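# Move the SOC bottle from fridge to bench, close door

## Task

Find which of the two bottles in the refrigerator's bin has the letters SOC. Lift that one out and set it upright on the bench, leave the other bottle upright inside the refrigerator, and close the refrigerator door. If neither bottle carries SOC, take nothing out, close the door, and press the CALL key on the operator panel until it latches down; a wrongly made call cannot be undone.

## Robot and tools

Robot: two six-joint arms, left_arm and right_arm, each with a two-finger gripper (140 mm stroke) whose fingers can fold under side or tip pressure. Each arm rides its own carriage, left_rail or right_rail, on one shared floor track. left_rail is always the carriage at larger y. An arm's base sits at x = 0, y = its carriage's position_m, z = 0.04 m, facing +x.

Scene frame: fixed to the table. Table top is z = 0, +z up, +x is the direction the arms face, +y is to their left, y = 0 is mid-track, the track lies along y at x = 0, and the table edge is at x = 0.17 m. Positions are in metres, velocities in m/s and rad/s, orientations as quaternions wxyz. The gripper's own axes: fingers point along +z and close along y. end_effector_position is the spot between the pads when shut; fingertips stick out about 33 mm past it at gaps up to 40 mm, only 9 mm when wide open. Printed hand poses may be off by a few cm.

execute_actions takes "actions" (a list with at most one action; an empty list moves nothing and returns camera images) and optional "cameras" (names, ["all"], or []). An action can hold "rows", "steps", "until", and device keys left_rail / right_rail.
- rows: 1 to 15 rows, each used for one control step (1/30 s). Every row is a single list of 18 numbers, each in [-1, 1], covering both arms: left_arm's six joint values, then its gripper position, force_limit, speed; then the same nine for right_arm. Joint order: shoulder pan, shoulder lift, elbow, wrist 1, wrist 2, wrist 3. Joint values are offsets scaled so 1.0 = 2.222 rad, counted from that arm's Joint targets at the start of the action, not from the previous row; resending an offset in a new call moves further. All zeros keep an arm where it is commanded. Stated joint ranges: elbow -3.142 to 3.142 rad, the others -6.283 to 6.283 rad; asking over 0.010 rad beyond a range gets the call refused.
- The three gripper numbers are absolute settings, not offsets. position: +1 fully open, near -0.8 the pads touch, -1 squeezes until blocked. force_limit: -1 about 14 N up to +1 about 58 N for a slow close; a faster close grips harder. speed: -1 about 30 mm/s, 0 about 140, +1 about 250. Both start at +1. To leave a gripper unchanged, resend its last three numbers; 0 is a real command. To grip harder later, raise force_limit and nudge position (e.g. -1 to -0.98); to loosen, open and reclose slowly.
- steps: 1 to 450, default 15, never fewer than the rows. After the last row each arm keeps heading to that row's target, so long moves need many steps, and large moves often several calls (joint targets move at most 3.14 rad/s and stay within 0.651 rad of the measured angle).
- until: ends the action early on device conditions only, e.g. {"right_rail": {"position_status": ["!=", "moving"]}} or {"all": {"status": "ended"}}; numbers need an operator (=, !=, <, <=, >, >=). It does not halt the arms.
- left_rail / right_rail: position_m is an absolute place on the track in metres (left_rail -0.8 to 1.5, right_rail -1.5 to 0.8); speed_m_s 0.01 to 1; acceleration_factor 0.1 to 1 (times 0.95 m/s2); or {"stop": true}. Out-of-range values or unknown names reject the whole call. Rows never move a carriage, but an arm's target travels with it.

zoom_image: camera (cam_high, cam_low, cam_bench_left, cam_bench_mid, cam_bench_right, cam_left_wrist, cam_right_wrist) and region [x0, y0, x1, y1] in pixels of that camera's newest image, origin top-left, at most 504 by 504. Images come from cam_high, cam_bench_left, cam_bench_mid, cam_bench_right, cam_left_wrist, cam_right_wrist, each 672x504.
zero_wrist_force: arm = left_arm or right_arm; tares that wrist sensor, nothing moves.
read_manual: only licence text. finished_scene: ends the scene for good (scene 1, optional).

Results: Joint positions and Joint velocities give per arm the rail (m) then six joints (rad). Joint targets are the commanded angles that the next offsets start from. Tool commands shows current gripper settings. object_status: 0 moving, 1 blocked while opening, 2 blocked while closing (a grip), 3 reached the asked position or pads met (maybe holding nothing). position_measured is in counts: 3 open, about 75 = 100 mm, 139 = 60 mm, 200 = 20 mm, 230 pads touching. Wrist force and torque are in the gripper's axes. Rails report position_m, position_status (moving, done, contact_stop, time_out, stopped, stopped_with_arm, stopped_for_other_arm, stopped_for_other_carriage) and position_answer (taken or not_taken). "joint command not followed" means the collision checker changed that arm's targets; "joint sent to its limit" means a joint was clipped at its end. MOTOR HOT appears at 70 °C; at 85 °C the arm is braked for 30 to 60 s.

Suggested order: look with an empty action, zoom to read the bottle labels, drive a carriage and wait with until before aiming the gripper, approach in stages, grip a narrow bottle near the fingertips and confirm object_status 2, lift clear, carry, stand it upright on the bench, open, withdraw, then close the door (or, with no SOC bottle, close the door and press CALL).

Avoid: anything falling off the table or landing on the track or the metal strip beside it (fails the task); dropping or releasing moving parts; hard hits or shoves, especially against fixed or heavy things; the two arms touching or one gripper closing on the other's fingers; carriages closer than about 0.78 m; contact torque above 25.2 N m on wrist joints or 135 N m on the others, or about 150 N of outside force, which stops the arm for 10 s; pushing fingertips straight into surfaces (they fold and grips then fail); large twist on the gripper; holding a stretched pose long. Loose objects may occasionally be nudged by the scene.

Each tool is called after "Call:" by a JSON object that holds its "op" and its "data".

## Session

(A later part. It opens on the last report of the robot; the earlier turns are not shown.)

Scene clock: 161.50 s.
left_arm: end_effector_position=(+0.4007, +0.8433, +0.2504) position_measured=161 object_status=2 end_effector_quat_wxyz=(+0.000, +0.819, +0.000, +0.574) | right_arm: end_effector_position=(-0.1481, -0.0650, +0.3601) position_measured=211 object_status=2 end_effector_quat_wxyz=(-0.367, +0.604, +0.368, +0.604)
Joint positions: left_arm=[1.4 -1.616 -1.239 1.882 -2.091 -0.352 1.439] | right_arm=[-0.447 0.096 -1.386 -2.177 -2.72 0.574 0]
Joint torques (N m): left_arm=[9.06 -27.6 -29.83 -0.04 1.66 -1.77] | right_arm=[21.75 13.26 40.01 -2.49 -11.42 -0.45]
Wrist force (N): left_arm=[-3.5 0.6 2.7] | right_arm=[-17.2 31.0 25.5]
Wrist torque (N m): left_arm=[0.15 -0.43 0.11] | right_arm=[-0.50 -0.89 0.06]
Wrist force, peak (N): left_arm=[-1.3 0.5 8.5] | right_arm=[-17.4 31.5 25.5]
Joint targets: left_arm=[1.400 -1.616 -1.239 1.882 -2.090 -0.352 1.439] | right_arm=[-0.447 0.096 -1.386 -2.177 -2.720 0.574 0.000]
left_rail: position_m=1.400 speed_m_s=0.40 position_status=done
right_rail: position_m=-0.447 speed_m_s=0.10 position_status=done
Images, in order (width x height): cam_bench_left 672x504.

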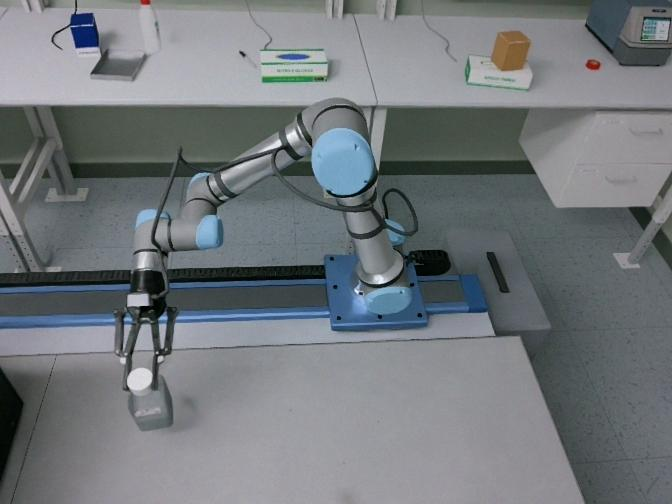

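Call:
{"op": "execute_actions", "data": {"actions": [{"rows":[[0,0.004,0.002,-0.006,0,0,-1,0.3,-1,0,0,0,0,0,0,-1,0.5,-1],[0,0.011,0.0055,-0.017,0,0,-1,0.3,-1,0,0,0,0,0,0,-1,0.5,-1],[0,0.021,0.010,-0.031,0,0,-1,0.3,-1,0,0,0,0,0,0,-1,0.5,-1],[0,0.032,0.0155,-0.048,0,0,-1,0.3,-1,0,0,0,0,0,0,-1,0.5,-1],[0,0.043,0.0205,-0.064,0,0,-1,0.3,-1,0,0,0,0,0,0,-1,0.5,-1],[0,0.052,0.025,-0.077,0,0,-1,0.3,-1,0,0,0,0,0,0,-1,0.5,-1],[0,0.058,0.028,-0.086,0,0,-1,0.3,-1,0,0,0,0,0,0,-1,0.5,-1],[0,0.0609,0.0292,-0.0901,0,0,-1,0.3,-1,0,0,0,0,0,0,-1,0.5,-1]],"steps":20}], "cameras": ["cam_bench_left"]}}

Call:
{"op": "zoom_image", "data": {"camera": "cam_bench_left", "region": [90, 330, 230, 470]}}

Scene clock: 163.93 s.
left_arm: end_effector_position=(+0.4008, +0.8435, +0.1705) position_measured=161 object_status=2 end_effector_quat_wxyz=(+0.000, +0.819, +0.000, +0.574) | right_arm: end_effector_position=(-0.1481, -0.0650, +0.3601) position_measured=211 object_status=2 end_effector_quat_wxyz=(-0.367, +0.604, +0.368, +0.604)
Joint positions: left_arm=[1.4 -1.616 -1.104 1.947 -2.29 -0.352 1.439] | right_arm=[-0.447 0.096 -1.386 -2.177 -2.72 0.574 0]
Joint torques (N m): left_arm=[5.79 -11.97 -0.95 -3.36 -6.67 -1.58] | right_arm=[22.52 12.74 39.04 -2.64 -11.36 -0.39]
Wrist force (N): left_arm=[27.7 -3.4 -12.5] | right_arm=[-17.2 31.2 25.5]
Wrist torque (N m): left_arm=[0.26 -0.48 0.12] | right_arm=[-0.47 -0.89 0.07]
Wrist force, peak (N): left_arm=[27.7 -3.8 -12.5] | right_arm=[-17.3 31.5 25.7]
Joint targets: left_arm=[1.400 -1.616 -1.104 1.947 -2.291 -0.352 1.439] | right_arm=[-0.447 0.096 -1.386 -2.177 -2.720 0.574 0.000]
left_rail: position_m=1.400 speed_m_s=0.40 position_status=done
right_rail: position_m=-0.447 speed_m_s=0.10 position_status=done
Images, in order (width x height): cam_bench_left 672x504.

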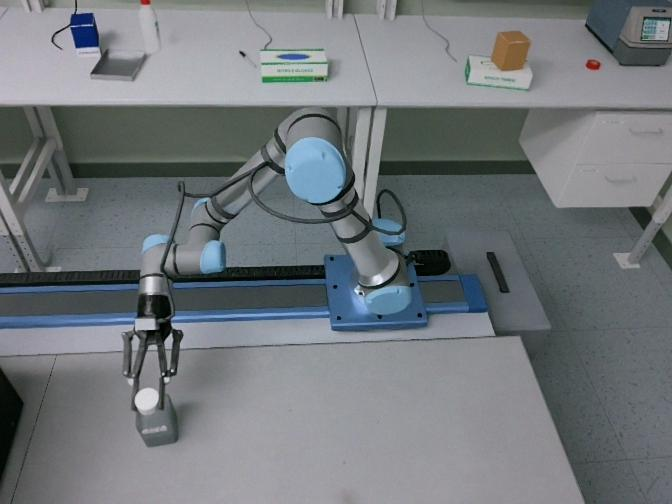

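Scaled by 3.600 from the camera's 672x504 image, which has a finer 960x720 frame.

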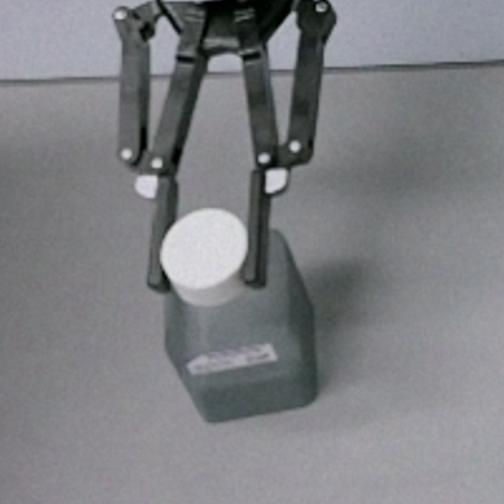

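Call:
{"op": "execute_actions", "data": {"actions": [{"rows":[[0,-0.0022,-0.0005,0.0027,0,0,-1,0.3,-1,0,0,0,0,0,0,-1,0.5,-1]],"steps":12}], "cameras": []}}

Scene clock: 165.17 s.
left_arm: end_effector_position=(+0.4008, +0.8436, +0.1728) position_measured=161 object_status=2 end_effector_quat_wxyz=(+0.000, +0.819, +0.000, +0.574) | right_arm: end_effector_position=(-0.1481, -0.0650, +0.3601) position_measured=211 object_status=2 end_effector_quat_wxyz=(-0.367, +0.604, +0.368, +0.604)
Joint positions: left_arm=[1.4 -1.616 -1.108 1.946 -2.285 -0.352 1.439] | right_arm=[-0.447 0.096 -1.386 -2.177 -2.72 0.574 0]
Joint torques (N m): left_arm=[1.25 -53.14 -26.17 -0.24 4.84 -1.1] | right_arm=[22.61 12.92 40.84 -2.46 -11.36 -0.35]
Wrist force (N): left_arm=[-4.1 1.1 2.5] | right_arm=[-17.3 31.4 25.6]
Wrist torque (N m): left_arm=[0.23 -0.32 0.11] | right_arm=[-0.43 -0.87 0.06]
Wrist force, peak (N): left_arm=[28.1 -3.5 -12.3] | right_arm=[-17.3 31.4 25.6]
Joint targets: left_arm=[1.400 -1.616 -1.108 1.946 -2.285 -0.352 1.439] | right_arm=[-0.447 0.096 -1.386 -2.177 -2.720 0.574 0.000]
left_rail: position_m=1.400 speed_m_s=0.40 position_status=done
right_rail: position_m=-0.447 speed_m_s=0.10 position_status=done
No camera images: "cameras" was empty.

Now just off the surface (~1 mm). Lower 1 mm and release.

Call:
{"op": "execute_actions", "data": {"actions": [{"rows":[[0,0.0009,0.0002,-0.0011,0,0,-1,0.3,-1,0,0,0,0,0,0,-1,0.5,-1]],"steps":12}], "cameras": []}}

Call:
{"op": "execute_actions", "data": {"actions": [{"rows":[[0,0,0,0,0,0,-0.05,-1,-1,0,0,0,0,0,0,-1,0.5,-1]],"steps":30}], "cameras": ["cam_left_wrist","cam_high"]}}

Scene clock: 166.40 s.
left_arm: end_effector_position=(+0.4008, +0.8436, +0.1718) position_measured=161 object_status=2 end_effector_quat_wxyz=(+0.000, +0.819, +0.000, +0.574) | right_arm: end_effector_position=(-0.1481, -0.0650, +0.3601) position_measured=211 object_status=2 end_effector_quat_wxyz=(-0.367, +0.604, +0.368, +0.604)
Joint positions: left_arm=[1.4 -1.616 -1.106 1.946 -2.287 -0.352 1.439] | right_arm=[-0.447 0.096 -1.386 -2.177 -2.72 0.574 0]
Joint torques (N m): left_arm=[-2.01 -29.98 -11.5 -5.96 4.3 -0.15] | right_arm=[21.93 13.08 39.69 -2.46 -11.28 -0.48]
Wrist force (N): left_arm=[-4.1 1.2 2.6] | right_arm=[-17.2 31.5 25.4]
Wrist torque (N m): left_arm=[0.26 -0.31 0.12] | right_arm=[-0.40 -0.88 0.06]
Wrist force, peak (N): left_arm=[-4.4 0.9 2.9] | right_arm=[-17.5 31.3 25.7]
Joint targets: left_arm=[1.400 -1.616 -1.106 1.946 -2.287 -0.352 1.439] | right_arm=[-0.447 0.096 -1.386 -2.177 -2.720 0.574 0.000]
left_rail: position_m=1.400 speed_m_s=0.40 position_status=done
right_rail: position_m=-0.447 speed_m_s=0.10 position_status=done
No camera images: "cameras" was empty.

Scene clock: 167.60 s.
left_arm: end_effector_position=(+0.4008, +0.8436, +0.1718) position_measured=135 object_status=3 end_effector_quat_wxyz=(+0.000, +0.819, +0.000, +0.574) | right_arm: end_effector_position=(-0.1481, -0.0650, +0.3601) position_measured=211 object_status=2 end_effector_quat_wxyz=(-0.367, +0.604, +0.368, +0.604)
Joint positions: left_arm=[1.4 -1.616 -1.106 1.946 -2.287 -0.352 1.439] | right_arm=[-0.447 0.096 -1.386 -2.177 -2.72 0.574 0]
Joint torques (N m): left_arm=[-5.92 -28.86 -13.79 -0.35 0.85 0.75] | right_arm=[22.58 12.78 40.35 -2.48 -11.41 -0.41]
Wrist force (N): left_arm=[-0.5 1.2 1.5] | right_arm=[-17.1 31.1 25.6]
Wrist torque (N m): left_arm=[0.27 -0.35 0.11] | right_arm=[-0.48 -0.91 0.06]
Wrist force, peak (N): left_arm=[-4.2 1.4 2.5] | right_arm=[-17.3 31.4 25.7]
Joint targets: left_arm=[1.400 -1.616 -1.106 1.946 -2.287 -0.352 1.439] | right_arm=[-0.447 0.096 -1.386 -2.177 -2.720 0.574 0.000]
left_rail: position_m=1.400 speed_m_s=0.40 position_status=done
right_rail: position_m=-0.447 speed_m_s=0.10 position_status=done
Images, in order (width x height): cam_high 672x504, cam_left_wrist 672x504.

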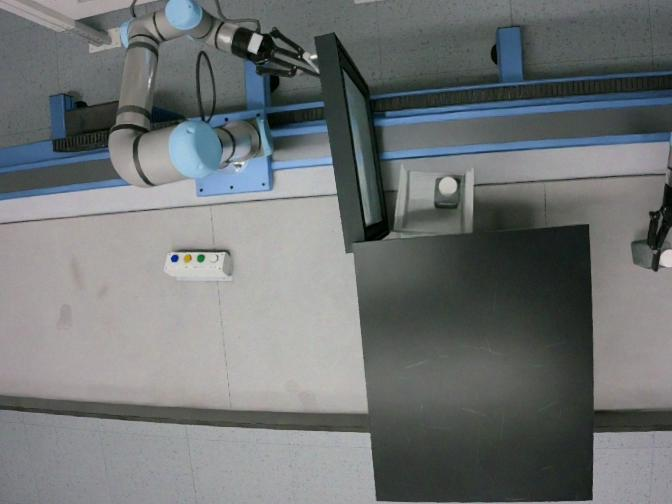

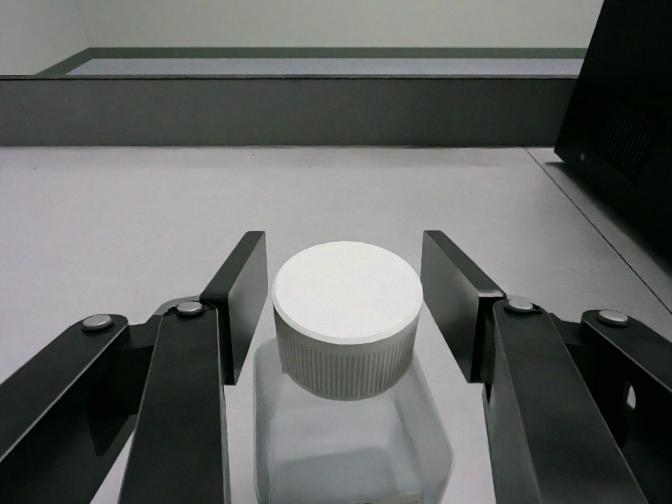

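Call:
{"op": "execute_actions", "data": {"actions": [{"rows":[[0,-0.006,-0.003,0.009,0,0,-0.05,-1,-1,0,0,0,0,0,0,-1,0.5,-1],[0,-0.018,-0.009,0.027,0,0,-0.05,-1,-1,0,0,0,0,0,0,-1,0.5,-1],[0,-0.033,-0.016,0.049,0,0,-0.05,-1,-1,0,0,0,0,0,0,-1,0.5,-1],[0,-0.047,-0.0225,0.070,0,0,-0.05,-1,-1,0,0,0,0,0,0,-1,0.5,-1],[0,-0.060,-0.029,0.0887,0,0,-0.05,-1,-1,0,0,0,0,0,0,-1,0.5,-1]],"steps":20}], "cameras": ["cam_left_wrist"]}}

Call:
{"op": "execute_actions", "data": {"actions": [{"rows":[[-0.095,-0.0405,-0.0563,0.3146,-0.0351,-0.2349,-0.05,-1,-1,0,0,0,0,0,0,-1,0.5,-1]],"steps":25}], "cameras": ["cam_bench_left","cam_left_wrist"]}}

Scene clock: 170.53 s.
left_arm: end_effector_position=(+0.4008, +0.8434, +0.2508) position_measured=135 object_status=3 end_effector_quat_wxyz=(+0.000, +0.819, +0.000, +0.574) end_effector_velocity=(+0.000, +0.000, +0.002) end_effector_angular_velocity=(+0.001, -0.001, +0.000) | right_arm: end_effector_position=(-0.1481, -0.0650, +0.3601) position_measured=211 object_status=2 end_effector_quat_wxyz=(-0.367, +0.604, +0.368, +0.604)
Joint positions: left_arm=[1.4 -1.616 -1.239 1.882 -2.09 -0.352 1.439] | right_arm=[-0.447 0.096 -1.386 -2.177 -2.72 0.574 0]
Joint velocities: left_arm=[0 0 -0.003 -0.001 0.005 0.001 0] | right_arm=[within noise]
Joint torques (N m): left_arm=[-8.27 -48.09 -26.28 -0.06 3.48 1.79] | right_arm=[22.08 12.35 39.86 -2.46 -11.34 -0.51]
Wrist force (N): left_arm=[-0.4 0.9 1.5] | right_arm=[-17.2 31.0 25.4]
Wrist torque (N m): left_arm=[0.22 -0.36 0.11] | right_arm=[-0.51 -0.90 0.05]
Wrist force, peak (N): left_arm=[-4.4 1.1 2.6] | right_arm=[-17.3 31.7 25.3]
Joint targets: left_arm=[1.400 -1.616 -1.240 1.882 -2.090 -0.352 1.439] | right_arm=[-0.447 0.096 -1.386 -2.177 -2.720 0.574 0.000]
left_rail: position_m=1.400 speed_m_s=0.40 position_status=done
right_rail: position_m=-0.447 speed_m_s=0.10 position_status=done
Images, in order (width x height): cam_left_wrist 672x504.

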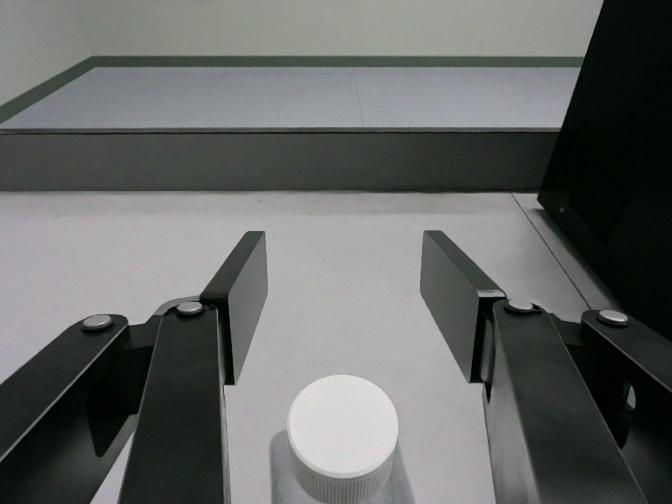

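Scene clock: 171.63 s.
left_arm: end_effector_position=(+0.2845, +0.8434, +0.2894) position_measured=135 object_status=3 end_effector_quat_wxyz=(+0.001, +0.819, +0.001, +0.573) | right_arm: end_effector_position=(-0.1481, -0.0650, +0.3601) position_measured=211 object_status=2 end_effector_quat_wxyz=(-0.367, +0.604, +0.368, +0.604)
Joint positions: left_arm=[1.4 -1.827 -1.33 1.757 -1.391 -0.43 0.917] | right_arm=[-0.447 0.096 -1.386 -2.177 -2.72 0.574 0]
Joint torques (N m): left_arm=[-9.72 -46.63 -29.53 1.07 0.41 -1.72] | right_arm=[21.86 12.27 39.99 -2.55 -11.38 -0.52]
Wrist force (N): left_arm=[-0.4 1.2 1.4] | right_arm=[-17.3 31.0 25.5]
Wrist torque (N m): left_arm=[0.28 -0.37 0.10] | right_arm=[-0.51 -0.87 0.06]
Wrist force, peak (N): left_arm=[-2.8 -5.7 17.0] | right_arm=[-17.3 31.4 25.8]
Joint targets: left_arm=[1.400 -1.827 -1.330 1.757 -1.391 -0.430 0.917] | right_arm=[-0.447 0.096 -1.386 -2.177 -2.720 0.574 0.000]
left_rail: position_m=1.400 speed_m_s=0.40 position_status=done
right_rail: position_m=-0.447 speed_m_s=0.10 position_status=done
Images, in order (width x height): cam_bench_left 672x504, cam_left_wrist 672x504.

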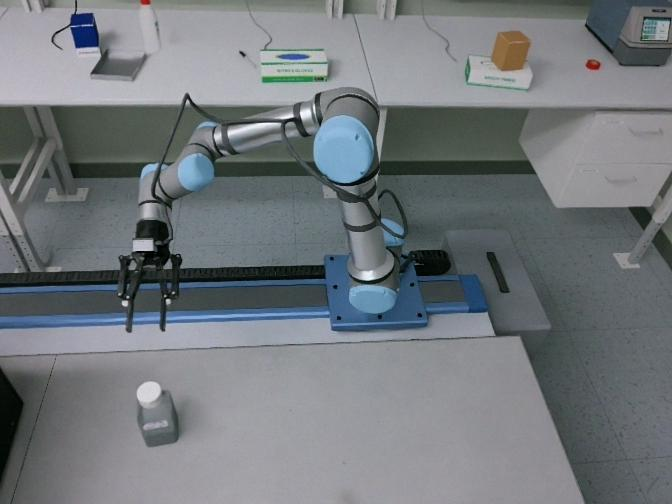

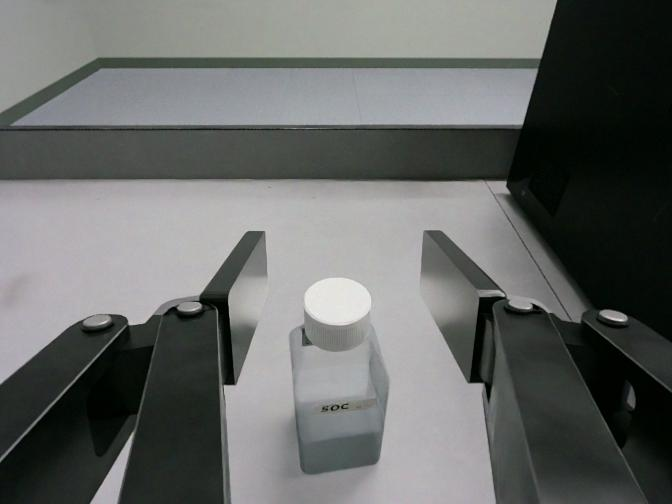

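Call:
{"op": "execute_actions", "data": {"actions": [{"rows":[[-0.12,-0.0999,-0.1188,0.6517,0.3114,-0.4127,-0.05,-1,-1,0,0,0,0,0,0,-1,0.5,-1]],"steps":40}], "cameras": ["cam_left_wrist"]}}

Call:
{"op": "zoom_image", "data": {"camera": "cam_left_wrist", "region": [270, 240, 530, 504]}}

Scene clock: 173.83 s.
left_arm: end_effector_position=(+0.1361, +0.7672, +0.5510) position_measured=135 object_status=3 end_effector_quat_wxyz=(+0.271, +0.653, -0.270, +0.653) | right_arm: end_effector_position=(-0.1481, -0.0650, +0.3601) position_measured=211 object_status=2 end_effector_quat_wxyz=(-0.367, +0.604, +0.368, +0.604)
Joint positions: left_arm=[1.4 -2.093 -1.552 1.493 0.057 0.262 0] | right_arm=[-0.447 0.096 -1.386 -2.177 -2.72 0.574 0]
Joint torques (N m): left_arm=[-9.31 -37.06 -30.7 2.46 1.72 -2] | right_arm=[21.8 11.41 39.88 -2.51 -11.18 -0.46]
Wrist force (N): left_arm=[-0.8 1.4 1.6] | right_arm=[-17.3 31.0 25.4]
Wrist torque (N m): left_arm=[0.32 -0.29 0.12] | right_arm=[-0.51 -0.88 0.05]
Wrist force, peak (N): left_arm=[-14.1 -3.1 15.9] | right_arm=[-17.2 31.3 25.9]
Joint targets: left_arm=[1.400 -2.093 -1.552 1.493 0.057 0.262 0.000] | right_arm=[-0.447 0.096 -1.386 -2.177 -2.720 0.574 0.000]
left_rail: position_m=1.400 speed_m_s=0.40 position_status=done
right_rail: position_m=-0.447 speed_m_s=0.10 position_status=done
Images, in order (width x height): cam_left_wrist 672x504.

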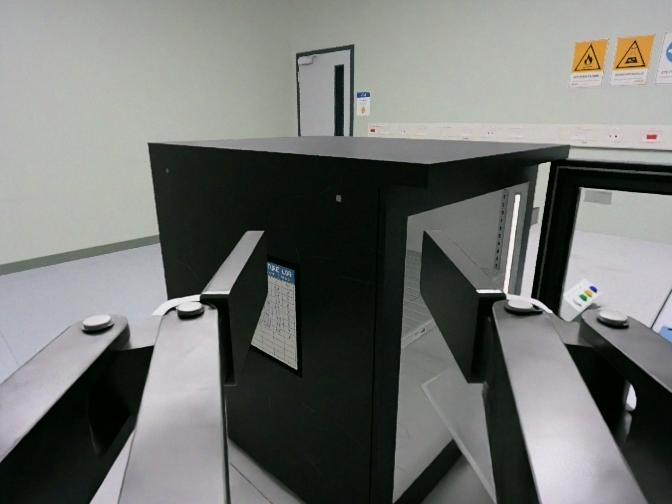

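Scaled by 1.909 from the camera's 672x504 image, which has a finer 960x720 frame.

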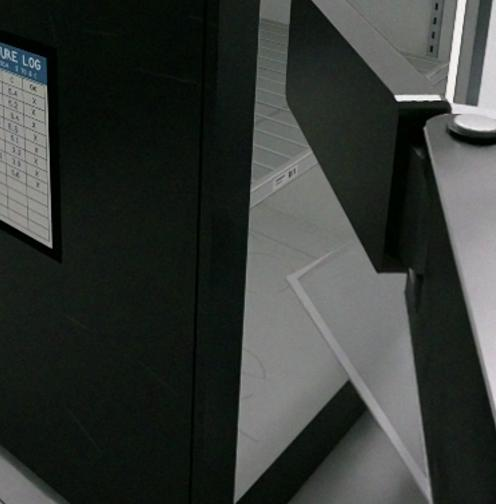

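Call:
{"op": "execute_actions", "data": {"actions": [{"rows":[[0,0,0,0,0.157,0,-1,-1,0,0,0,0,0,0,0,-1,0.5,-1]],"steps":20}], "cameras": []}}

Call:
{"op": "execute_actions", "data": {"actions": [{"left_rail":{"position_m":1.2},"steps":60,"until":{"left_rail":{"position_status":["!=","moving"]}}}], "cameras": ["cam_left_wrist"]}}

Scene clock: 175.50 s.
left_arm: end_effector_position=(+0.0478, +0.7052, +0.5512) position_measured=233 object_status=3 end_effector_quat_wxyz=(+0.380, +0.597, -0.379, +0.597) | right_arm: end_effector_position=(-0.1481, -0.0650, +0.3601) position_measured=211 object_status=2 end_effector_quat_wxyz=(-0.367, +0.604, +0.368, +0.604)
Joint positions: left_arm=[1.4 -2.093 -1.552 1.493 0.057 0.611 0] | right_arm=[-0.447 0.096 -1.386 -2.177 -2.72 0.574 0]
Joint torques (N m): left_arm=[-4.15 -29.78 -29.84 -1.89 1.42 -1.61] | right_arm=[22.01 11.04 39.7 -2.48 -11.15 -0.62]
Wrist force (N): left_arm=[-0.6 1.2 1.6] | right_arm=[-17.3 31.0 25.5]
Wrist torque (N m): left_arm=[0.29 -0.35 0.12] | right_arm=[-0.50 -0.87 0.06]
Wrist force, peak (N): left_arm=[-0.9 3.7 1.9] | right_arm=[-17.3 31.4 25.7]
Joint targets: left_arm=[1.400 -2.093 -1.552 1.493 0.057 0.611 0.000] | right_arm=[-0.447 0.096 -1.386 -2.177 -2.720 0.574 0.000]
left_rail: position_m=1.400 speed_m_s=0.40 position_status=done
right_rail: position_m=-0.447 speed_m_s=0.10 position_status=done
No camera images: "cameras" was empty.

Scene clock: 177.07 s.
left_arm: end_effector_position=(+0.0477, +0.5052, +0.5512) position_measured=233 object_status=3 end_effector_quat_wxyz=(+0.380, +0.596, -0.379, +0.597) | right_arm: end_effector_position=(-0.1481, -0.0650, +0.3601) position_measured=211 object_status=2 end_effector_quat_wxyz=(-0.367, +0.604, +0.368, +0.604)
Joint positions: left_arm=[1.2 -2.093 -1.552 1.493 0.057 0.611 0] | right_arm=[-0.447 0.096 -1.386 -2.177 -2.72 0.574 0]
Joint torques (N m): left_arm=[2.76 -19.59 -27.25 -3.33 1.09 -1.6] | right_arm=[22.44 11.02 40.01 -2.46 -11.09 -0.42]
Wrist force (N): left_arm=[-0.7 1.3 1.6] | right_arm=[-17.2 31.1 25.6]
Wrist torque (N m): left_arm=[0.30 -0.32 0.12] | right_arm=[-0.48 -0.91 0.06]
Wrist force, peak (N): left_arm=[-0.6 1.8 2.3] | right_arm=[-17.3 31.2 25.8]
Joint targets: left_arm=[1.200 -2.093 -1.552 1.493 0.057 0.611 0.000] | right_arm=[-0.447 0.096 -1.386 -2.177 -2.720 0.574 0.000]
Tool commands: left_gripper/position=-1.0 left_gripper/force_limit=-1.0 left_gripper/speed=+0.0 right_gripper/position=-1.0 right_gripper/force_limit=+0.5 right_gripper/speed=-1.0
left_rail: position_m=1.200 speed_m_s=0.40 position_status=done
right_rail: position_m=-0.447 speed_m_s=0.10 position_status=done
Images, in order (width x height): cam_left_wrist 672x504.

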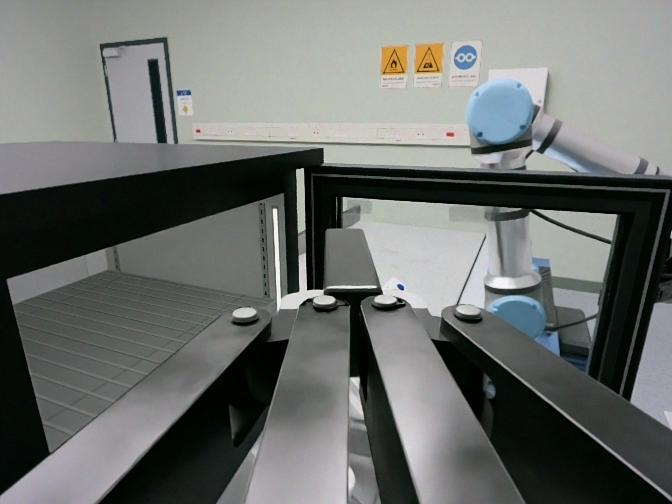

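Call:
{"op": "execute_actions", "data": {"actions": [{"rows":[[0.221,-0.0567,-0.063,-0.5869,-0.982,-0.721,-1,-1,0,0,0,0,0,0,0,-1,0.5,-1]],"steps":45}], "cameras": []}}

Call:
{"op": "execute_actions", "data": {"actions": [{"left_rail":{"position_m":0.8},"steps":90,"until":{"left_rail":{"position_status":["!=","moving"]}}}], "cameras": ["cam_left_wrist"]}}

Scene clock: 180.27 s.
left_arm: end_effector_position=(+0.1198, +0.7696, +0.4393) position_measured=233 object_status=3 end_effector_quat_wxyz=(+0.000, +0.000, +1.000, -0.001) | right_arm: end_effector_position=(-0.1481, -0.0650, +0.3601) position_measured=211 object_status=2 end_effector_quat_wxyz=(-0.367, +0.604, +0.368, +0.604)
Joint positions: left_arm=[1.2 -1.602 -1.678 1.353 -1.247 -1.571 -1.602] | right_arm=[-0.447 0.096 -1.386 -2.177 -2.72 0.574 0]
Joint torques (N m): left_arm=[9.35 -31.62 -31.6 -5.69 -1.67 -1.85] | right_arm=[22.27 10.56 38.51 -2.49 -11.26 -0.58]
Wrist force (N): left_arm=[-0.2 0.9 0.4] | right_arm=[-17.3 30.9 25.6]
Wrist torque (N m): left_arm=[0.17 0.05 0.06] | right_arm=[-0.52 -0.88 0.06]
Wrist force, peak (N): left_arm=[-11.0 16.4 -2.9] | right_arm=[-17.4 31.4 25.5]
Joint targets: left_arm=[1.200 -1.602 -1.678 1.353 -1.247 -1.571 -1.602] | right_arm=[-0.447 0.096 -1.386 -2.177 -2.720 0.574 0.000]
left_rail: position_m=1.200 speed_m_s=0.40 position_status=done
right_rail: position_m=-0.447 speed_m_s=0.10 position_status=done
No camera images: "cameras" was empty.

Scene clock: 182.37 s.
left_arm: end_effector_position=(+0.1197, +0.3696, +0.4393) position_measured=233 object_status=3 end_effector_quat_wxyz=(+0.000, +0.000, +1.000, -0.001) | right_arm: end_effector_position=(-0.1481, -0.0650, +0.3601) position_measured=211 object_status=2 end_effector_quat_wxyz=(-0.367, +0.604, +0.368, +0.604)
Joint positions: left_arm=[0.8 -1.602 -1.678 1.353 -1.247 -1.571 -1.602] | right_arm=[-0.447 0.096 -1.386 -2.177 -2.72 0.574 0]
Joint torques (N m): left_arm=[-8.08 -15.79 -18.5 -4.91 -0.62 -1.76] | right_arm=[22.09 10.16 40.15 -2.44 -11.12 -0.52]
Wrist force (N): left_arm=[-0.2 0.7 0.4] | right_arm=[-17.2 31.1 25.6]
Wrist torque (N m): left_arm=[0.13 0.05 0.06] | right_arm=[-0.47 -0.90 0.06]
Wrist force, peak (N): left_arm=[-0.2 2.0 0.4] | right_arm=[-17.3 31.5 25.6]
Joint targets: left_arm=[0.800 -1.602 -1.678 1.353 -1.247 -1.571 -1.602] | right_arm=[-0.447 0.096 -1.386 -2.177 -2.720 0.574 0.000]
Tool commands: left_gripper/position=-1.0 left_gripper/force_limit=-1.0 left_gripper/speed=+0.0 right_gripper/position=-1.0 right_gripper/force_limit=+0.5 right_gripper/speed=-1.0
left_rail: position_m=0.800 speed_m_s=0.40 position_status=done
right_rail: position_m=-0.447 speed_m_s=0.10 position_status=done
Images, in order (width x height): cam_left_wrist 672x504.

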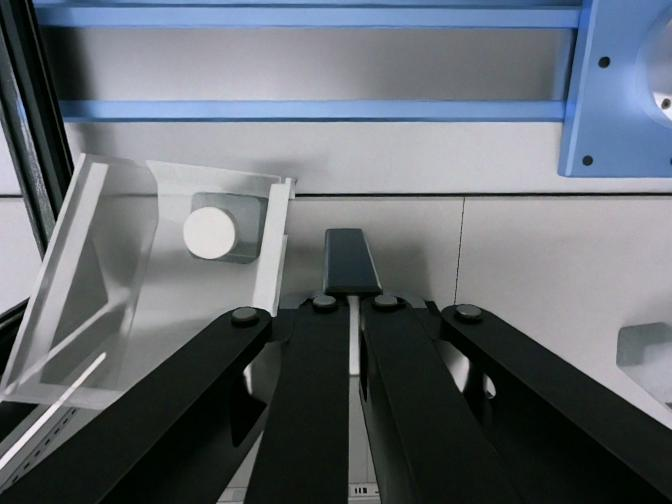

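Call:
{"op": "execute_actions", "data": {"actions": [{"left_rail":{"position_m":1.3},"steps":90,"until":{"left_rail":{"position_status":["!=","moving"]}}}], "cameras": []}}

Call:
{"op": "execute_actions", "data": {"actions": [{"rows":[[-0.0851,0.1087,0.1417,0.1033,0.5559,0.3605,-1,-1,0,0,0,0,0,0,0,-1,0.5,-1]],"steps":28}], "cameras": []}}

Call:
{"op": "execute_actions", "data": {"actions": [{"rows":[[-0.0851,0.1087,0.1417,0.1033,0.5559,0.3605,-1,-1,0,0,0,0,0,0,0,-1,0.5,-1]],"steps":40}], "cameras": ["cam_left_wrist"]}}

Scene clock: 188.37 s.
left_arm: end_effector_position=(+0.1197, +0.8696, +0.4393) position_measured=233 object_status=3 end_effector_quat_wxyz=(+0.000, +0.000, +1.000, -0.001) | right_arm: end_effector_position=(-0.1481, -0.0650, +0.3601) position_measured=211 object_status=2 end_effector_quat_wxyz=(-0.367, +0.604, +0.368, +0.604)
Joint positions: left_arm=[1.3 -1.602 -1.678 1.353 -1.247 -1.571 -1.602] | right_arm=[-0.447 0.096 -1.386 -2.177 -2.72 0.574 0]
Joint torques (N m): left_arm=[-0.76 -19.33 -25.15 -1.25 0.97 -1.37] | right_arm=[22.41 9.59 39.55 -2.43 -11.12 -0.72]
Wrist force (N): left_arm=[-0.3 0.6 0.4] | right_arm=[-17.0 31.1 25.6]
Wrist torque (N m): left_arm=[0.11 0.07 0.06] | right_arm=[-0.48 -0.94 0.05]
Wrist force, peak (N): left_arm=[-0.5 1.4 0.5] | right_arm=[-17.3 31.5 25.8]
Joint targets: left_arm=[1.300 -1.602 -1.678 1.353 -1.247 -1.571 -1.602] | right_arm=[-0.447 0.096 -1.386 -2.177 -2.720 0.574 0.000]
Tool commands: left_gripper/position=-1.0 left_gripper/force_limit=-1.0 left_gripper/speed=+0.0 right_gripper/position=-1.0 right_gripper/force_limit=+0.5 right_gripper/speed=-1.0
left_rail: position_m=1.300 speed_m_s=0.40 position_status=done
right_rail: position_m=-0.447 speed_m_s=0.10 position_status=done
No camera images: "cameras" was empty.

Scene clock: 189.67 s.
left_arm: end_effector_position=(+0.3211, +0.7804, +0.3907) position_measured=233 object_status=3 end_effector_quat_wxyz=(+0.430, +0.553, +0.558, +0.445) | right_arm: end_effector_position=(-0.1481, -0.0650, +0.3601) position_measured=211 object_status=2 end_effector_quat_wxyz=(-0.367, +0.604, +0.368, +0.604)
Joint positions: left_arm=[1.3 -1.791 -1.436 1.668 -1.017 -0.336 -0.801] | right_arm=[-0.447 0.096 -1.386 -2.177 -2.72 0.574 0]
Joint torques (N m): left_arm=[-9.15 -19.31 -15.84 1.42 3.16 2.16] | right_arm=[22.44 9.74 39.1 -2.54 -11.05 -0.74]
Wrist force (N): left_arm=[-1.9 0.5 0.3] | right_arm=[-17.3 31.1 25.5]
Wrist torque (N m): left_arm=[0.51 0.40 -0.11] | right_arm=[-0.47 -0.88 0.06]
Wrist force, peak (N): left_arm=[-6.3 8.0 -22.6] | right_arm=[-17.4 31.5 25.8]
Joint targets: left_arm=[1.300 -1.791 -1.436 1.668 -1.017 -0.336 -0.801] | right_arm=[-0.447 0.096 -1.386 -2.177 -2.720 0.574 0.000]
left_rail: position_m=1.300 speed_m_s=0.40 position_status=done
right_rail: position_m=-0.447 speed_m_s=0.10 position_status=done
No camera images: "cameras" was empty.

Scene clock: 191.20 s.
left_arm: end_effector_position=(+0.0304, +0.5494, +0.2201) position_measured=233 object_status=3 end_effector_quat_wxyz=(+0.430, +0.561, -0.430, +0.561) | right_arm: end_effector_position=(-0.1481, -0.0650, +0.3601) position_measured=211 object_status=2 end_effector_quat_wxyz=(-0.367, +0.604, +0.368, +0.604)
Joint positions: left_arm=[1.3 -1.98 -1.195 1.982 -0.788 0.899 0] | right_arm=[-0.447 0.096 -1.386 -2.177 -2.72 0.574 0]
Joint torques (N m): left_arm=[-9.97 -25.47 -10.11 0.91 1.68 2.01] | right_arm=[22.24 9.62 38.92 -2.33 -11.03 -0.73]
Wrist force (N): left_arm=[-0.8 1.2 1.4] | right_arm=[-16.9 31.3 25.8]
Wrist torque (N m): left_arm=[0.29 -0.31 0.03] | right_arm=[-0.44 -0.95 0.05]
Wrist force, peak (N): left_arm=[3.6 20.3 5.6] | right_arm=[-17.6 31.4 25.7]
Joint targets: left_arm=[1.300 -1.980 -1.195 1.982 -0.788 0.899 0.000] | right_arm=[-0.447 0.096 -1.386 -2.177 -2.720 0.574 0.000]
left_rail: position_m=1.300 speed_m_s=0.40 position_status=done
right_rail: position_m=-0.447 speed_m_s=0.10 position_status=done
Images, in order (width x height): cam_left_wrist 672x504.

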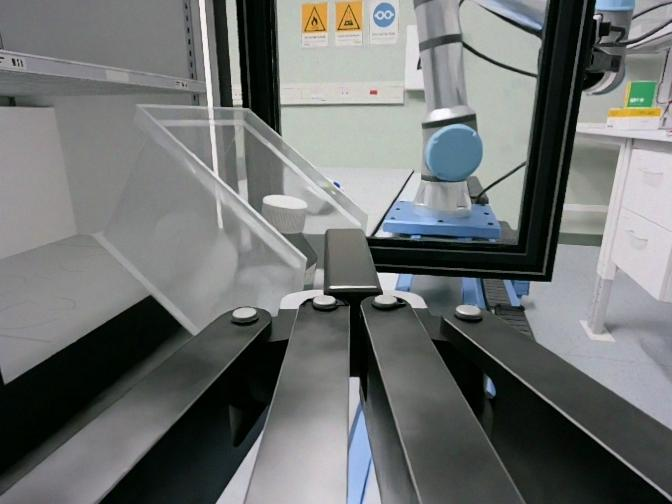

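Call:
{"op": "execute_actions", "data": {"actions": [{"rows":[[0,0,0,0,0.04,0,1,-1,0.5,0,0,0,0,0,0,-1,0.5,-1]],"steps":30}], "cameras": ["cam_left_wrist"]}}

Call:
{"op": "zoom_image", "data": {"camera": "cam_left_wrist", "region": [60, 80, 460, 440]}}

Scene clock: 193.07 s.
left_arm: end_effector_position=(+0.0034, +0.5434, +0.2201) position_measured=3 object_status=3 end_effector_quat_wxyz=(+0.455, +0.541, -0.455, +0.541) | right_arm: end_effector_position=(-0.1481, -0.0650, +0.3601) position_measured=211 object_status=2 end_effector_quat_wxyz=(-0.367, +0.604, +0.368, +0.604)
Joint positions: left_arm=[1.3 -1.98 -1.195 1.982 -0.788 0.988 0] | right_arm=[-0.447 0.096 -1.386 -2.177 -2.72 0.574 0]
Joint torques (N m): left_arm=[-7.17 -24.72 -13.76 -0.72 1.65 1.89] | right_arm=[23.04 9.39 39.58 -2.35 -10.85 -0.51]
Wrist force (N): left_arm=[-0.7 1.4 1.7] | right_arm=[-17.3 31.2 25.6]
Wrist torque (N m): left_arm=[0.32 -0.28 0.03] | right_arm=[-0.47 -0.88 0.05]
Wrist force, peak (N): left_arm=[-0.7 2.2 1.8] | right_arm=[-17.3 31.4 25.8]
Joint targets: left_arm=[1.300 -1.980 -1.195 1.982 -0.788 0.988 0.000] | right_arm=[-0.447 0.096 -1.386 -2.177 -2.720 0.574 0.000]
left_rail: position_m=1.300 speed_m_s=0.40 position_status=done
right_rail: position_m=-0.447 speed_m_s=0.10 position_status=done
Images, in order (width x height): cam_left_wrist 672x504.

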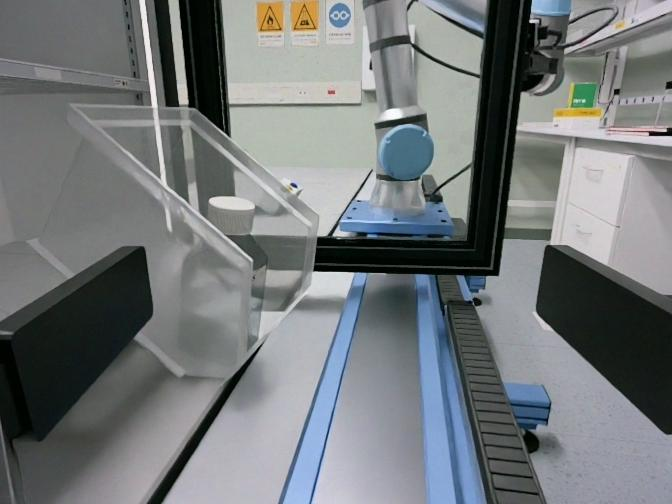

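Scaled by 1.260 from the camera's 672x504 image, which has a finer 960x720 frame.

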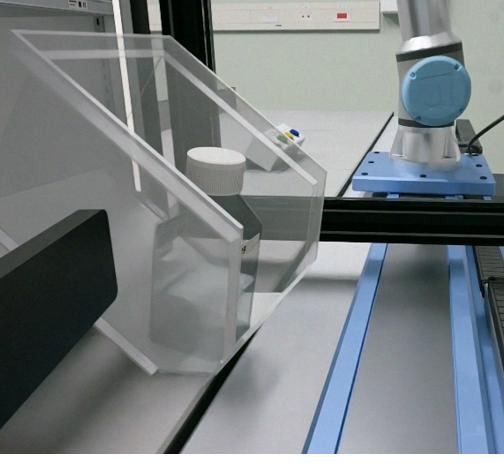

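Call:
{"op": "execute_actions", "data": {"actions": [{"rows":[[-0.0657,0.1301,-0.3767,-0.0248,-0.7354,0.2266,0.1,-1,0,0,0,0,0,0,0,-1,0.5,-1]],"steps":40}], "cameras": []}}

Call:
{"op": "execute_actions", "data": {"actions": [{"left_rail":{"position_m":0.95},"steps":90,"until":{"left_rail":{"position_status":["!=","moving"]}}}], "cameras": ["cam_left_wrist","cam_high"]}}

Scene clock: 202.03 s.
left_arm: end_effector_position=(+0.0365, +0.6350, +0.2554) position_measured=117 object_status=3 end_effector_quat_wxyz=(+0.000, +0.819, +0.000, +0.574) | right_arm: end_effector_position=(-0.1481, -0.0650, +0.3601) position_measured=211 object_status=2 end_effector_quat_wxyz=(-0.367, +0.604, +0.368, +0.604)
Joint positions: left_arm=[1.3 -2.126 -0.906 1.145 -0.843 -0.646 0.504] | right_arm=[-0.447 0.096 -1.386 -2.177 -2.72 0.574 0]
Joint torques (N m): left_arm=[-9.55 -41.12 -29.36 -3.04 -0.51 1.94] | right_arm=[22.18 8.16 38.85 -2.34 -10.84 -0.69]
Wrist force (N): left_arm=[-0.5 1.0 1.3] | right_arm=[-17.1 31.0 25.8]
Wrist torque (N m): left_arm=[0.24 -0.32 0.00] | right_arm=[-0.51 -0.91 0.06]
Wrist force, peak (N): left_arm=[7.5 8.8 6.3] | right_arm=[-17.5 31.5 25.5]
Joint targets: left_arm=[1.300 -2.126 -0.906 1.145 -0.843 -0.646 0.504] | right_arm=[-0.447 0.096 -1.386 -2.177 -2.720 0.574 0.000]
left_rail: position_m=1.300 speed_m_s=0.40 position_status=done
right_rail: position_m=-0.447 speed_m_s=0.10 position_status=done
No camera images: "cameras" was empty.

Scene clock: 204.00 s.
left_arm: end_effector_position=(+0.0365, +0.2851, +0.2554) position_measured=117 object_status=3 end_effector_quat_wxyz=(+0.000, +0.819, +0.000, +0.574) | right_arm: end_effector_position=(-0.1481, -0.0650, +0.3601) position_measured=211 object_status=2 end_effector_quat_wxyz=(-0.367, +0.604, +0.368, +0.604)
Joint positions: left_arm=[0.95 -2.126 -0.906 1.145 -0.843 -0.646 0.504] | right_arm=[-0.447 0.096 -1.386 -2.177 -2.72 0.574 0]
Joint torques (N m): left_arm=[6.73 -47.59 -26.05 -1.14 0.7 1.93] | right_arm=[22.13 7.5 38.97 -2.42 -10.74 -0.63]
Wrist force (N): left_arm=[-0.4 1.2 1.7] | right_arm=[-17.2 31.3 25.8]
Wrist torque (N m): left_arm=[0.28 -0.34 0.01] | right_arm=[-0.43 -0.90 0.06]
Wrist force, peak (N): left_arm=[-0.3 2.2 1.5] | right_arm=[-17.6 31.5 25.5]
Joint targets: left_arm=[0.950 -2.126 -0.906 1.145 -0.843 -0.646 0.504] | right_arm=[-0.447 0.096 -1.386 -2.177 -2.720 0.574 0.000]
Tool commands: left_gripper/position=+0.1 left_gripper/force_limit=-1.0 left_gripper/speed=+0.0 right_gripper/position=-1.0 right_gripper/force_limit=+0.5 right_gripper/speed=-1.0
left_rail: position_m=0.950 speed_m_s=0.40 position_status=done
right_rail: position_m=-0.447 speed_m_s=0.10 position_status=done
Images, in order (width x height): cam_high 672x504, cam_left_wrist 672x504.

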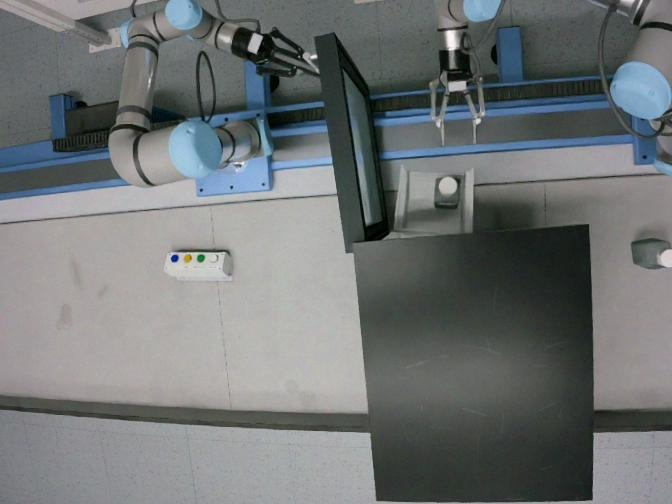

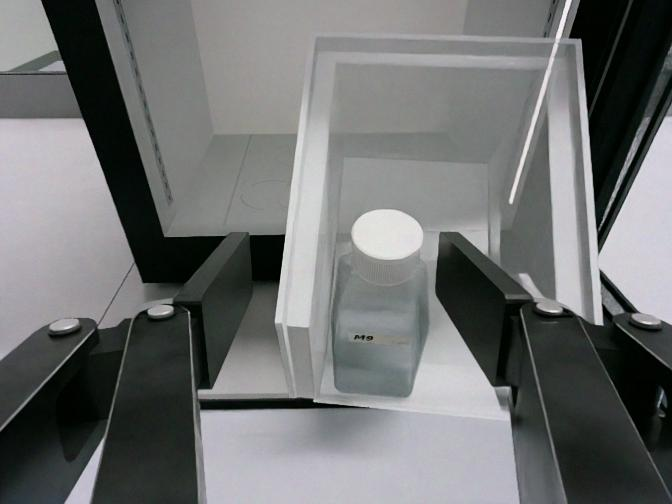

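Call:
{"op": "execute_actions", "data": {"actions": [{"left_rail":{"position_m":0.921},"rows":[[0,0,0,0,0,0,-0.11,-1,0,0,0,0,0,0,0,-1,0.5,-1]],"steps":40,"until":{"left_rail":{"position_status":["!=","moving"]}}}], "cameras": []}}

Call:
{"op": "execute_actions", "data": {"actions": [{"rows":[[0.0121,-0.0027,0.0333,-0.04,0.0098,0.0115,-0.11,-1,0,0,0,0,0,0,0,-1,0.5,-1]],"steps":15}], "cameras": ["cam_left_wrist"]}}

Scene clock: 207.17 s.
left_arm: end_effector_position=(+0.0365, +0.2561, +0.2554) position_measured=143 object_status=3 end_effector_quat_wxyz=(+0.000, +0.819, +0.000, +0.574) | right_arm: end_effector_position=(-0.1481, -0.0650, +0.3601) position_measured=211 object_status=2 end_effector_quat_wxyz=(-0.367, +0.604, +0.368, +0.604)
Joint positions: left_arm=[0.921 -2.126 -0.906 1.145 -0.843 -0.646 0.504] | right_arm=[-0.447 0.096 -1.386 -2.177 -2.72 0.574 0]
Joint torques (N m): left_arm=[7.5 -62.85 -20.82 2.08 2.22 1.65] | right_arm=[21.76 7.1 38.83 -2.32 -10.74 -0.71]
Wrist force (N): left_arm=[-0.4 1.1 1.4] | right_arm=[-17.2 31.2 25.4]
Wrist torque (N m): left_arm=[0.26 -0.36 0.00] | right_arm=[-0.45 -0.89 0.05]
Wrist force, peak (N): left_arm=[-0.5 2.0 1.4] | right_arm=[-17.2 31.4 25.8]
Joint targets: left_arm=[0.921 -2.126 -0.906 1.145 -0.843 -0.646 0.504] | right_arm=[-0.447 0.096 -1.386 -2.177 -2.720 0.574 0.000]
left_rail: position_m=0.921 speed_m_s=0.40 position_status=done
right_rail: position_m=-0.447 speed_m_s=0.10 position_status=done
No camera images: "cameras" was empty.

Scene clock: 207.90 s.
left_arm: end_effector_position=(+0.0582, +0.2560, +0.2326) position_measured=143 object_status=3 end_effector_quat_wxyz=(+0.000, +0.819, +0.000, +0.574) | right_arm: end_effector_position=(-0.1481, -0.0650, +0.3601) position_measured=211 object_status=2 end_effector_quat_wxyz=(-0.367, +0.604, +0.368, +0.604)
Joint positions: left_arm=[0.921 -2.1 -0.912 1.219 -0.931 -0.624 0.529] | right_arm=[-0.447 0.096 -1.386 -2.177 -2.72 0.574 0]
Joint torques (N m): left_arm=[8.42 -63.9 -13.72 -3.04 2.47 1.85] | right_arm=[21.99 6.79 39.04 -2.37 -10.62 -0.8]
Wrist force (N): left_arm=[-0.1 1.2 1.2] | right_arm=[-17.2 31.3 25.5]
Wrist torque (N m): left_arm=[0.30 -0.42 0.00] | right_arm=[-0.45 -0.89 0.06]
Wrist force, peak (N): left_arm=[1.5 0.8 -4.9] | right_arm=[-17.2 31.4 25.5]
Joint targets: left_arm=[0.921 -2.100 -0.912 1.219 -0.932 -0.624 0.529] | right_arm=[-0.447 0.096 -1.386 -2.177 -2.720 0.574 0.000]
left_rail: position_m=0.921 speed_m_s=0.40 position_status=done
right_rail: position_m=-0.447 speed_m_s=0.10 position_status=done
Images, in order (width x height): cam_left_wrist 672x504.

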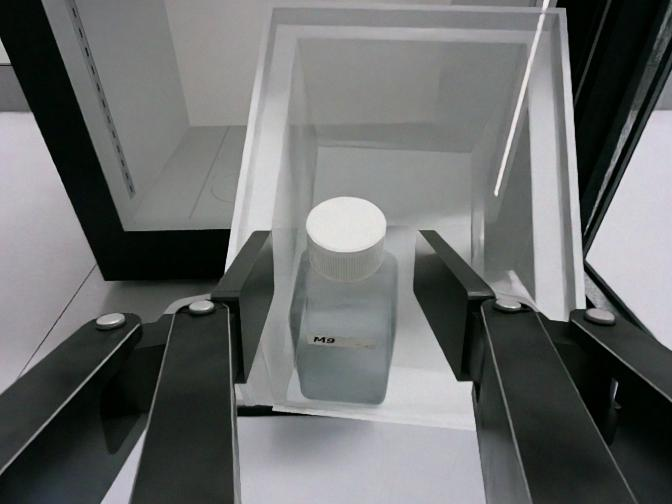

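Call:
{"op": "execute_actions", "data": {"actions": [{"left_rail":{"position_m":0.9165},"steps":40,"until":{"left_rail":{"position_status":["!=","moving"]}}}], "cameras": []}}

Call:
{"op": "execute_actions", "data": {"actions": [{"rows":[[0.003,-0.001,0.005,-0.006,0.002,0.003,-0.11,-1,0,0,0,0,0,0,0,-1,0.5,-1],[0.007,-0.0026,0.0115,-0.015,0.0054,0.0076,-0.11,-1,0,0,0,0,0,0,0,-1,0.5,-1],[0.012,-0.0045,0.020,-0.0265,0.0095,0.013,-0.11,-1,0,0,0,0,0,0,0,-1,0.5,-1],[0.0173,-0.0064,0.0288,-0.038,0.0135,0.0189,-0.11,-1,0,0,0,0,0,0,0,-1,0.5,-1],[0.0225,-0.0083,0.0374,-0.0493,0.0176,0.0246,-0.11,-1,0,0,0,0,0,0,0,-1,0.5,-1],[0.0277,-0.0102,0.046,-0.0607,0.0216,0.0302,-0.11,-1,0,0,0,0,0,0,0,-1,0.5,-1],[0.032,-0.0118,0.053,-0.070,0.025,0.035,-0.11,-1,0,0,0,0,0,0,0,-1,0.5,-1],[0.0346,-0.0128,0.0575,-0.0759,0.027,0.0378,-0.11,-1,0,0,0,0,0,0,0,-1,0.5,-1]],"steps":20}], "cameras": ["cam_left_wrist"]}}

Scene clock: 210.83 s.
left_arm: end_effector_position=(+0.0583, +0.2515, +0.2325) position_measured=143 object_status=3 end_effector_quat_wxyz=(+0.000, +0.819, +0.000, +0.574) | right_arm: end_effector_position=(-0.1481, -0.0650, +0.3601) position_measured=211 object_status=2 end_effector_quat_wxyz=(-0.367, +0.604, +0.368, +0.604)
Joint positions: left_arm=[0.917 -2.1 -0.912 1.219 -0.932 -0.624 0.529] | right_arm=[-0.447 0.096 -1.386 -2.177 -2.72 0.574 0]
Joint torques (N m): left_arm=[8.5 -57.98 -16.51 -2.66 2.56 2] | right_arm=[21.85 6.74 38.65 -2.41 -10.7 -0.76]
Wrist force (N): left_arm=[-0.4 1.3 1.3] | right_arm=[-17.1 31.3 25.7]
Wrist torque (N m): left_arm=[0.32 -0.36 0.01] | right_arm=[-0.43 -0.91 0.06]
Wrist force, peak (N): left_arm=[-0.4 2.0 1.2] | right_arm=[-17.4 31.4 25.6]
Joint targets: left_arm=[0.916 -2.100 -0.912 1.219 -0.932 -0.624 0.529] | right_arm=[-0.447 0.096 -1.386 -2.177 -2.720 0.574 0.000]
Tool commands: left_gripper/position=-0.11 left_gripper/force_limit=-1.0 left_gripper/speed=+0.0 right_gripper/position=-1.0 right_gripper/force_limit=+0.5 right_gripper/speed=-1.0
left_rail: position_m=0.917 position_m_goal=0.916 speed_m_s=0.40 position_status=done
right_rail: position_m=-0.447 speed_m_s=0.10 position_status=done
No camera images: "cameras" was empty.

Scene clock: 211.77 s.
left_arm: end_effector_position=(+0.1176, +0.2517, +0.2075) position_measured=143 object_status=3 end_effector_quat_wxyz=(-0.001, +0.819, +0.000, +0.574) | right_arm: end_effector_position=(-0.1481, -0.0650, +0.3601) position_measured=211 object_status=2 end_effector_quat_wxyz=(-0.367, +0.604, +0.368, +0.604)
Joint positions: left_arm=[0.916 -2.023 -0.94 1.347 -1.1 -0.564 0.613] | right_arm=[-0.447 0.096 -1.386 -2.177 -2.72 0.574 0]
Joint torques (N m): left_arm=[9.51 -61.86 -12.11 -4.01 3.02 2.03] | right_arm=[22.14 6.69 38.54 -2.37 -10.7 -0.77]
Wrist force (N): left_arm=[-0.5 1.1 1.4] | right_arm=[-17.2 31.0 25.6]
Wrist torque (N m): left_arm=[0.26 -0.34 0.02] | right_arm=[-0.50 -0.90 0.06]
Wrist force, peak (N): left_arm=[-0.5 1.1 3.2] | right_arm=[-17.4 31.3 25.7]
Joint targets: left_arm=[0.916 -2.023 -0.940 1.347 -1.100 -0.564 0.613] | right_arm=[-0.447 0.096 -1.386 -2.177 -2.720 0.574 0.000]
left_rail: position_m=0.916 speed_m_s=0.40 position_status=done
right_rail: position_m=-0.447 speed_m_s=0.10 position_status=done
Images, in order (width x height): cam_left_wrist 672x504.

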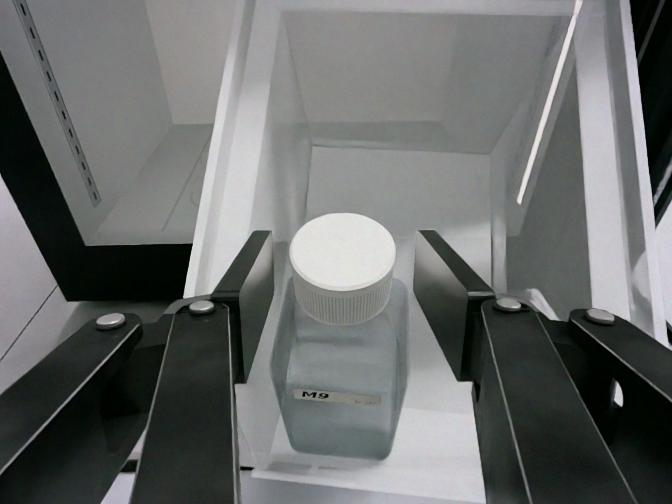

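Call:
{"op": "execute_actions", "data": {"actions": [{"rows":[[0.003,-0.0005,0.0045,-0.0075,0.0025,0.004,-0.11,-1,0,0,0,0,0,0,0,-1,0.5,-1],[0.0065,-0.0011,0.009,-0.015,0.005,0.008,-0.11,-1,0,0,0,0,0,0,0,-1,0.5,-1],[0.010,-0.0018,0.014,-0.023,0.0077,0.0125,-0.11,-1,0,0,0,0,0,0,0,-1,0.5,-1],[0.0135,-0.0025,0.019,-0.031,0.0104,0.017,-0.11,-1,0,0,0,0,0,0,0,-1,0.5,-1],[0.0166,-0.003,0.0233,-0.0385,0.0127,0.0209,-0.11,-1,0,0,0,0,0,0,0,-1,0.5,-1]],"steps":18}], "cameras": ["cam_left_wrist"]}}

Scene clock: 214.23 s.
left_arm: end_effector_position=(+0.1449, +0.2516, +0.1956) position_measured=143 object_status=3 end_effector_quat_wxyz=(+0.000, +0.819, +0.000, +0.574) end_effector_velocity=(+0.001, +0.000, +0.000) end_effector_angular_velocity=(-0.002, +0.001, +0.000) | right_arm: end_effector_position=(-0.1481, -0.0650, +0.3601) position_measured=211 object_status=2 end_effector_quat_wxyz=(-0.367, +0.604, +0.368, +0.604)
Joint positions: left_arm=[0.916 -1.986 -0.947 1.399 -1.186 -0.536 0.659] | right_arm=[-0.447 0.096 -1.386 -2.177 -2.72 0.574 0]
Joint velocities: left_arm=[0 0.001 -0.001 0.002 -0.005 0.001 0.002] | right_arm=[within noise]
Joint torques (N m): left_arm=[8.63 -61.4 -12.7 -3.51 3.01 1.8] | right_arm=[21.9 6.37 38.95 -2.45 -10.66 -0.76]
Wrist force (N): left_arm=[-0.5 1.0 1.5] | right_arm=[-17.4 31.1 25.7]
Wrist torque (N m): left_arm=[0.23 -0.33 0.02] | right_arm=[-0.47 -0.85 0.06]
Wrist force, peak (N): left_arm=[-0.5 1.2 2.5] | right_arm=[-17.5 31.4 25.8]
Joint targets: left_arm=[0.916 -1.986 -0.947 1.399 -1.186 -0.536 0.660] | right_arm=[-0.447 0.096 -1.386 -2.177 -2.720 0.574 0.000]
left_rail: position_m=0.916 speed_m_s=0.40 position_status=done
right_rail: position_m=-0.447 speed_m_s=0.10 position_status=done
Images, in order (width x height): cam_left_wrist 672x504.

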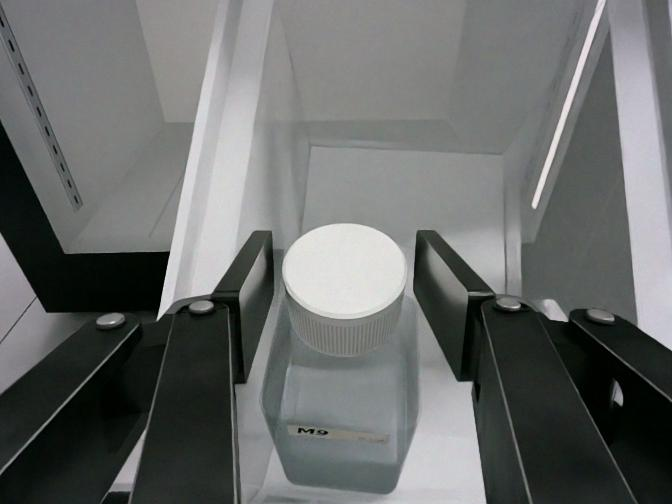

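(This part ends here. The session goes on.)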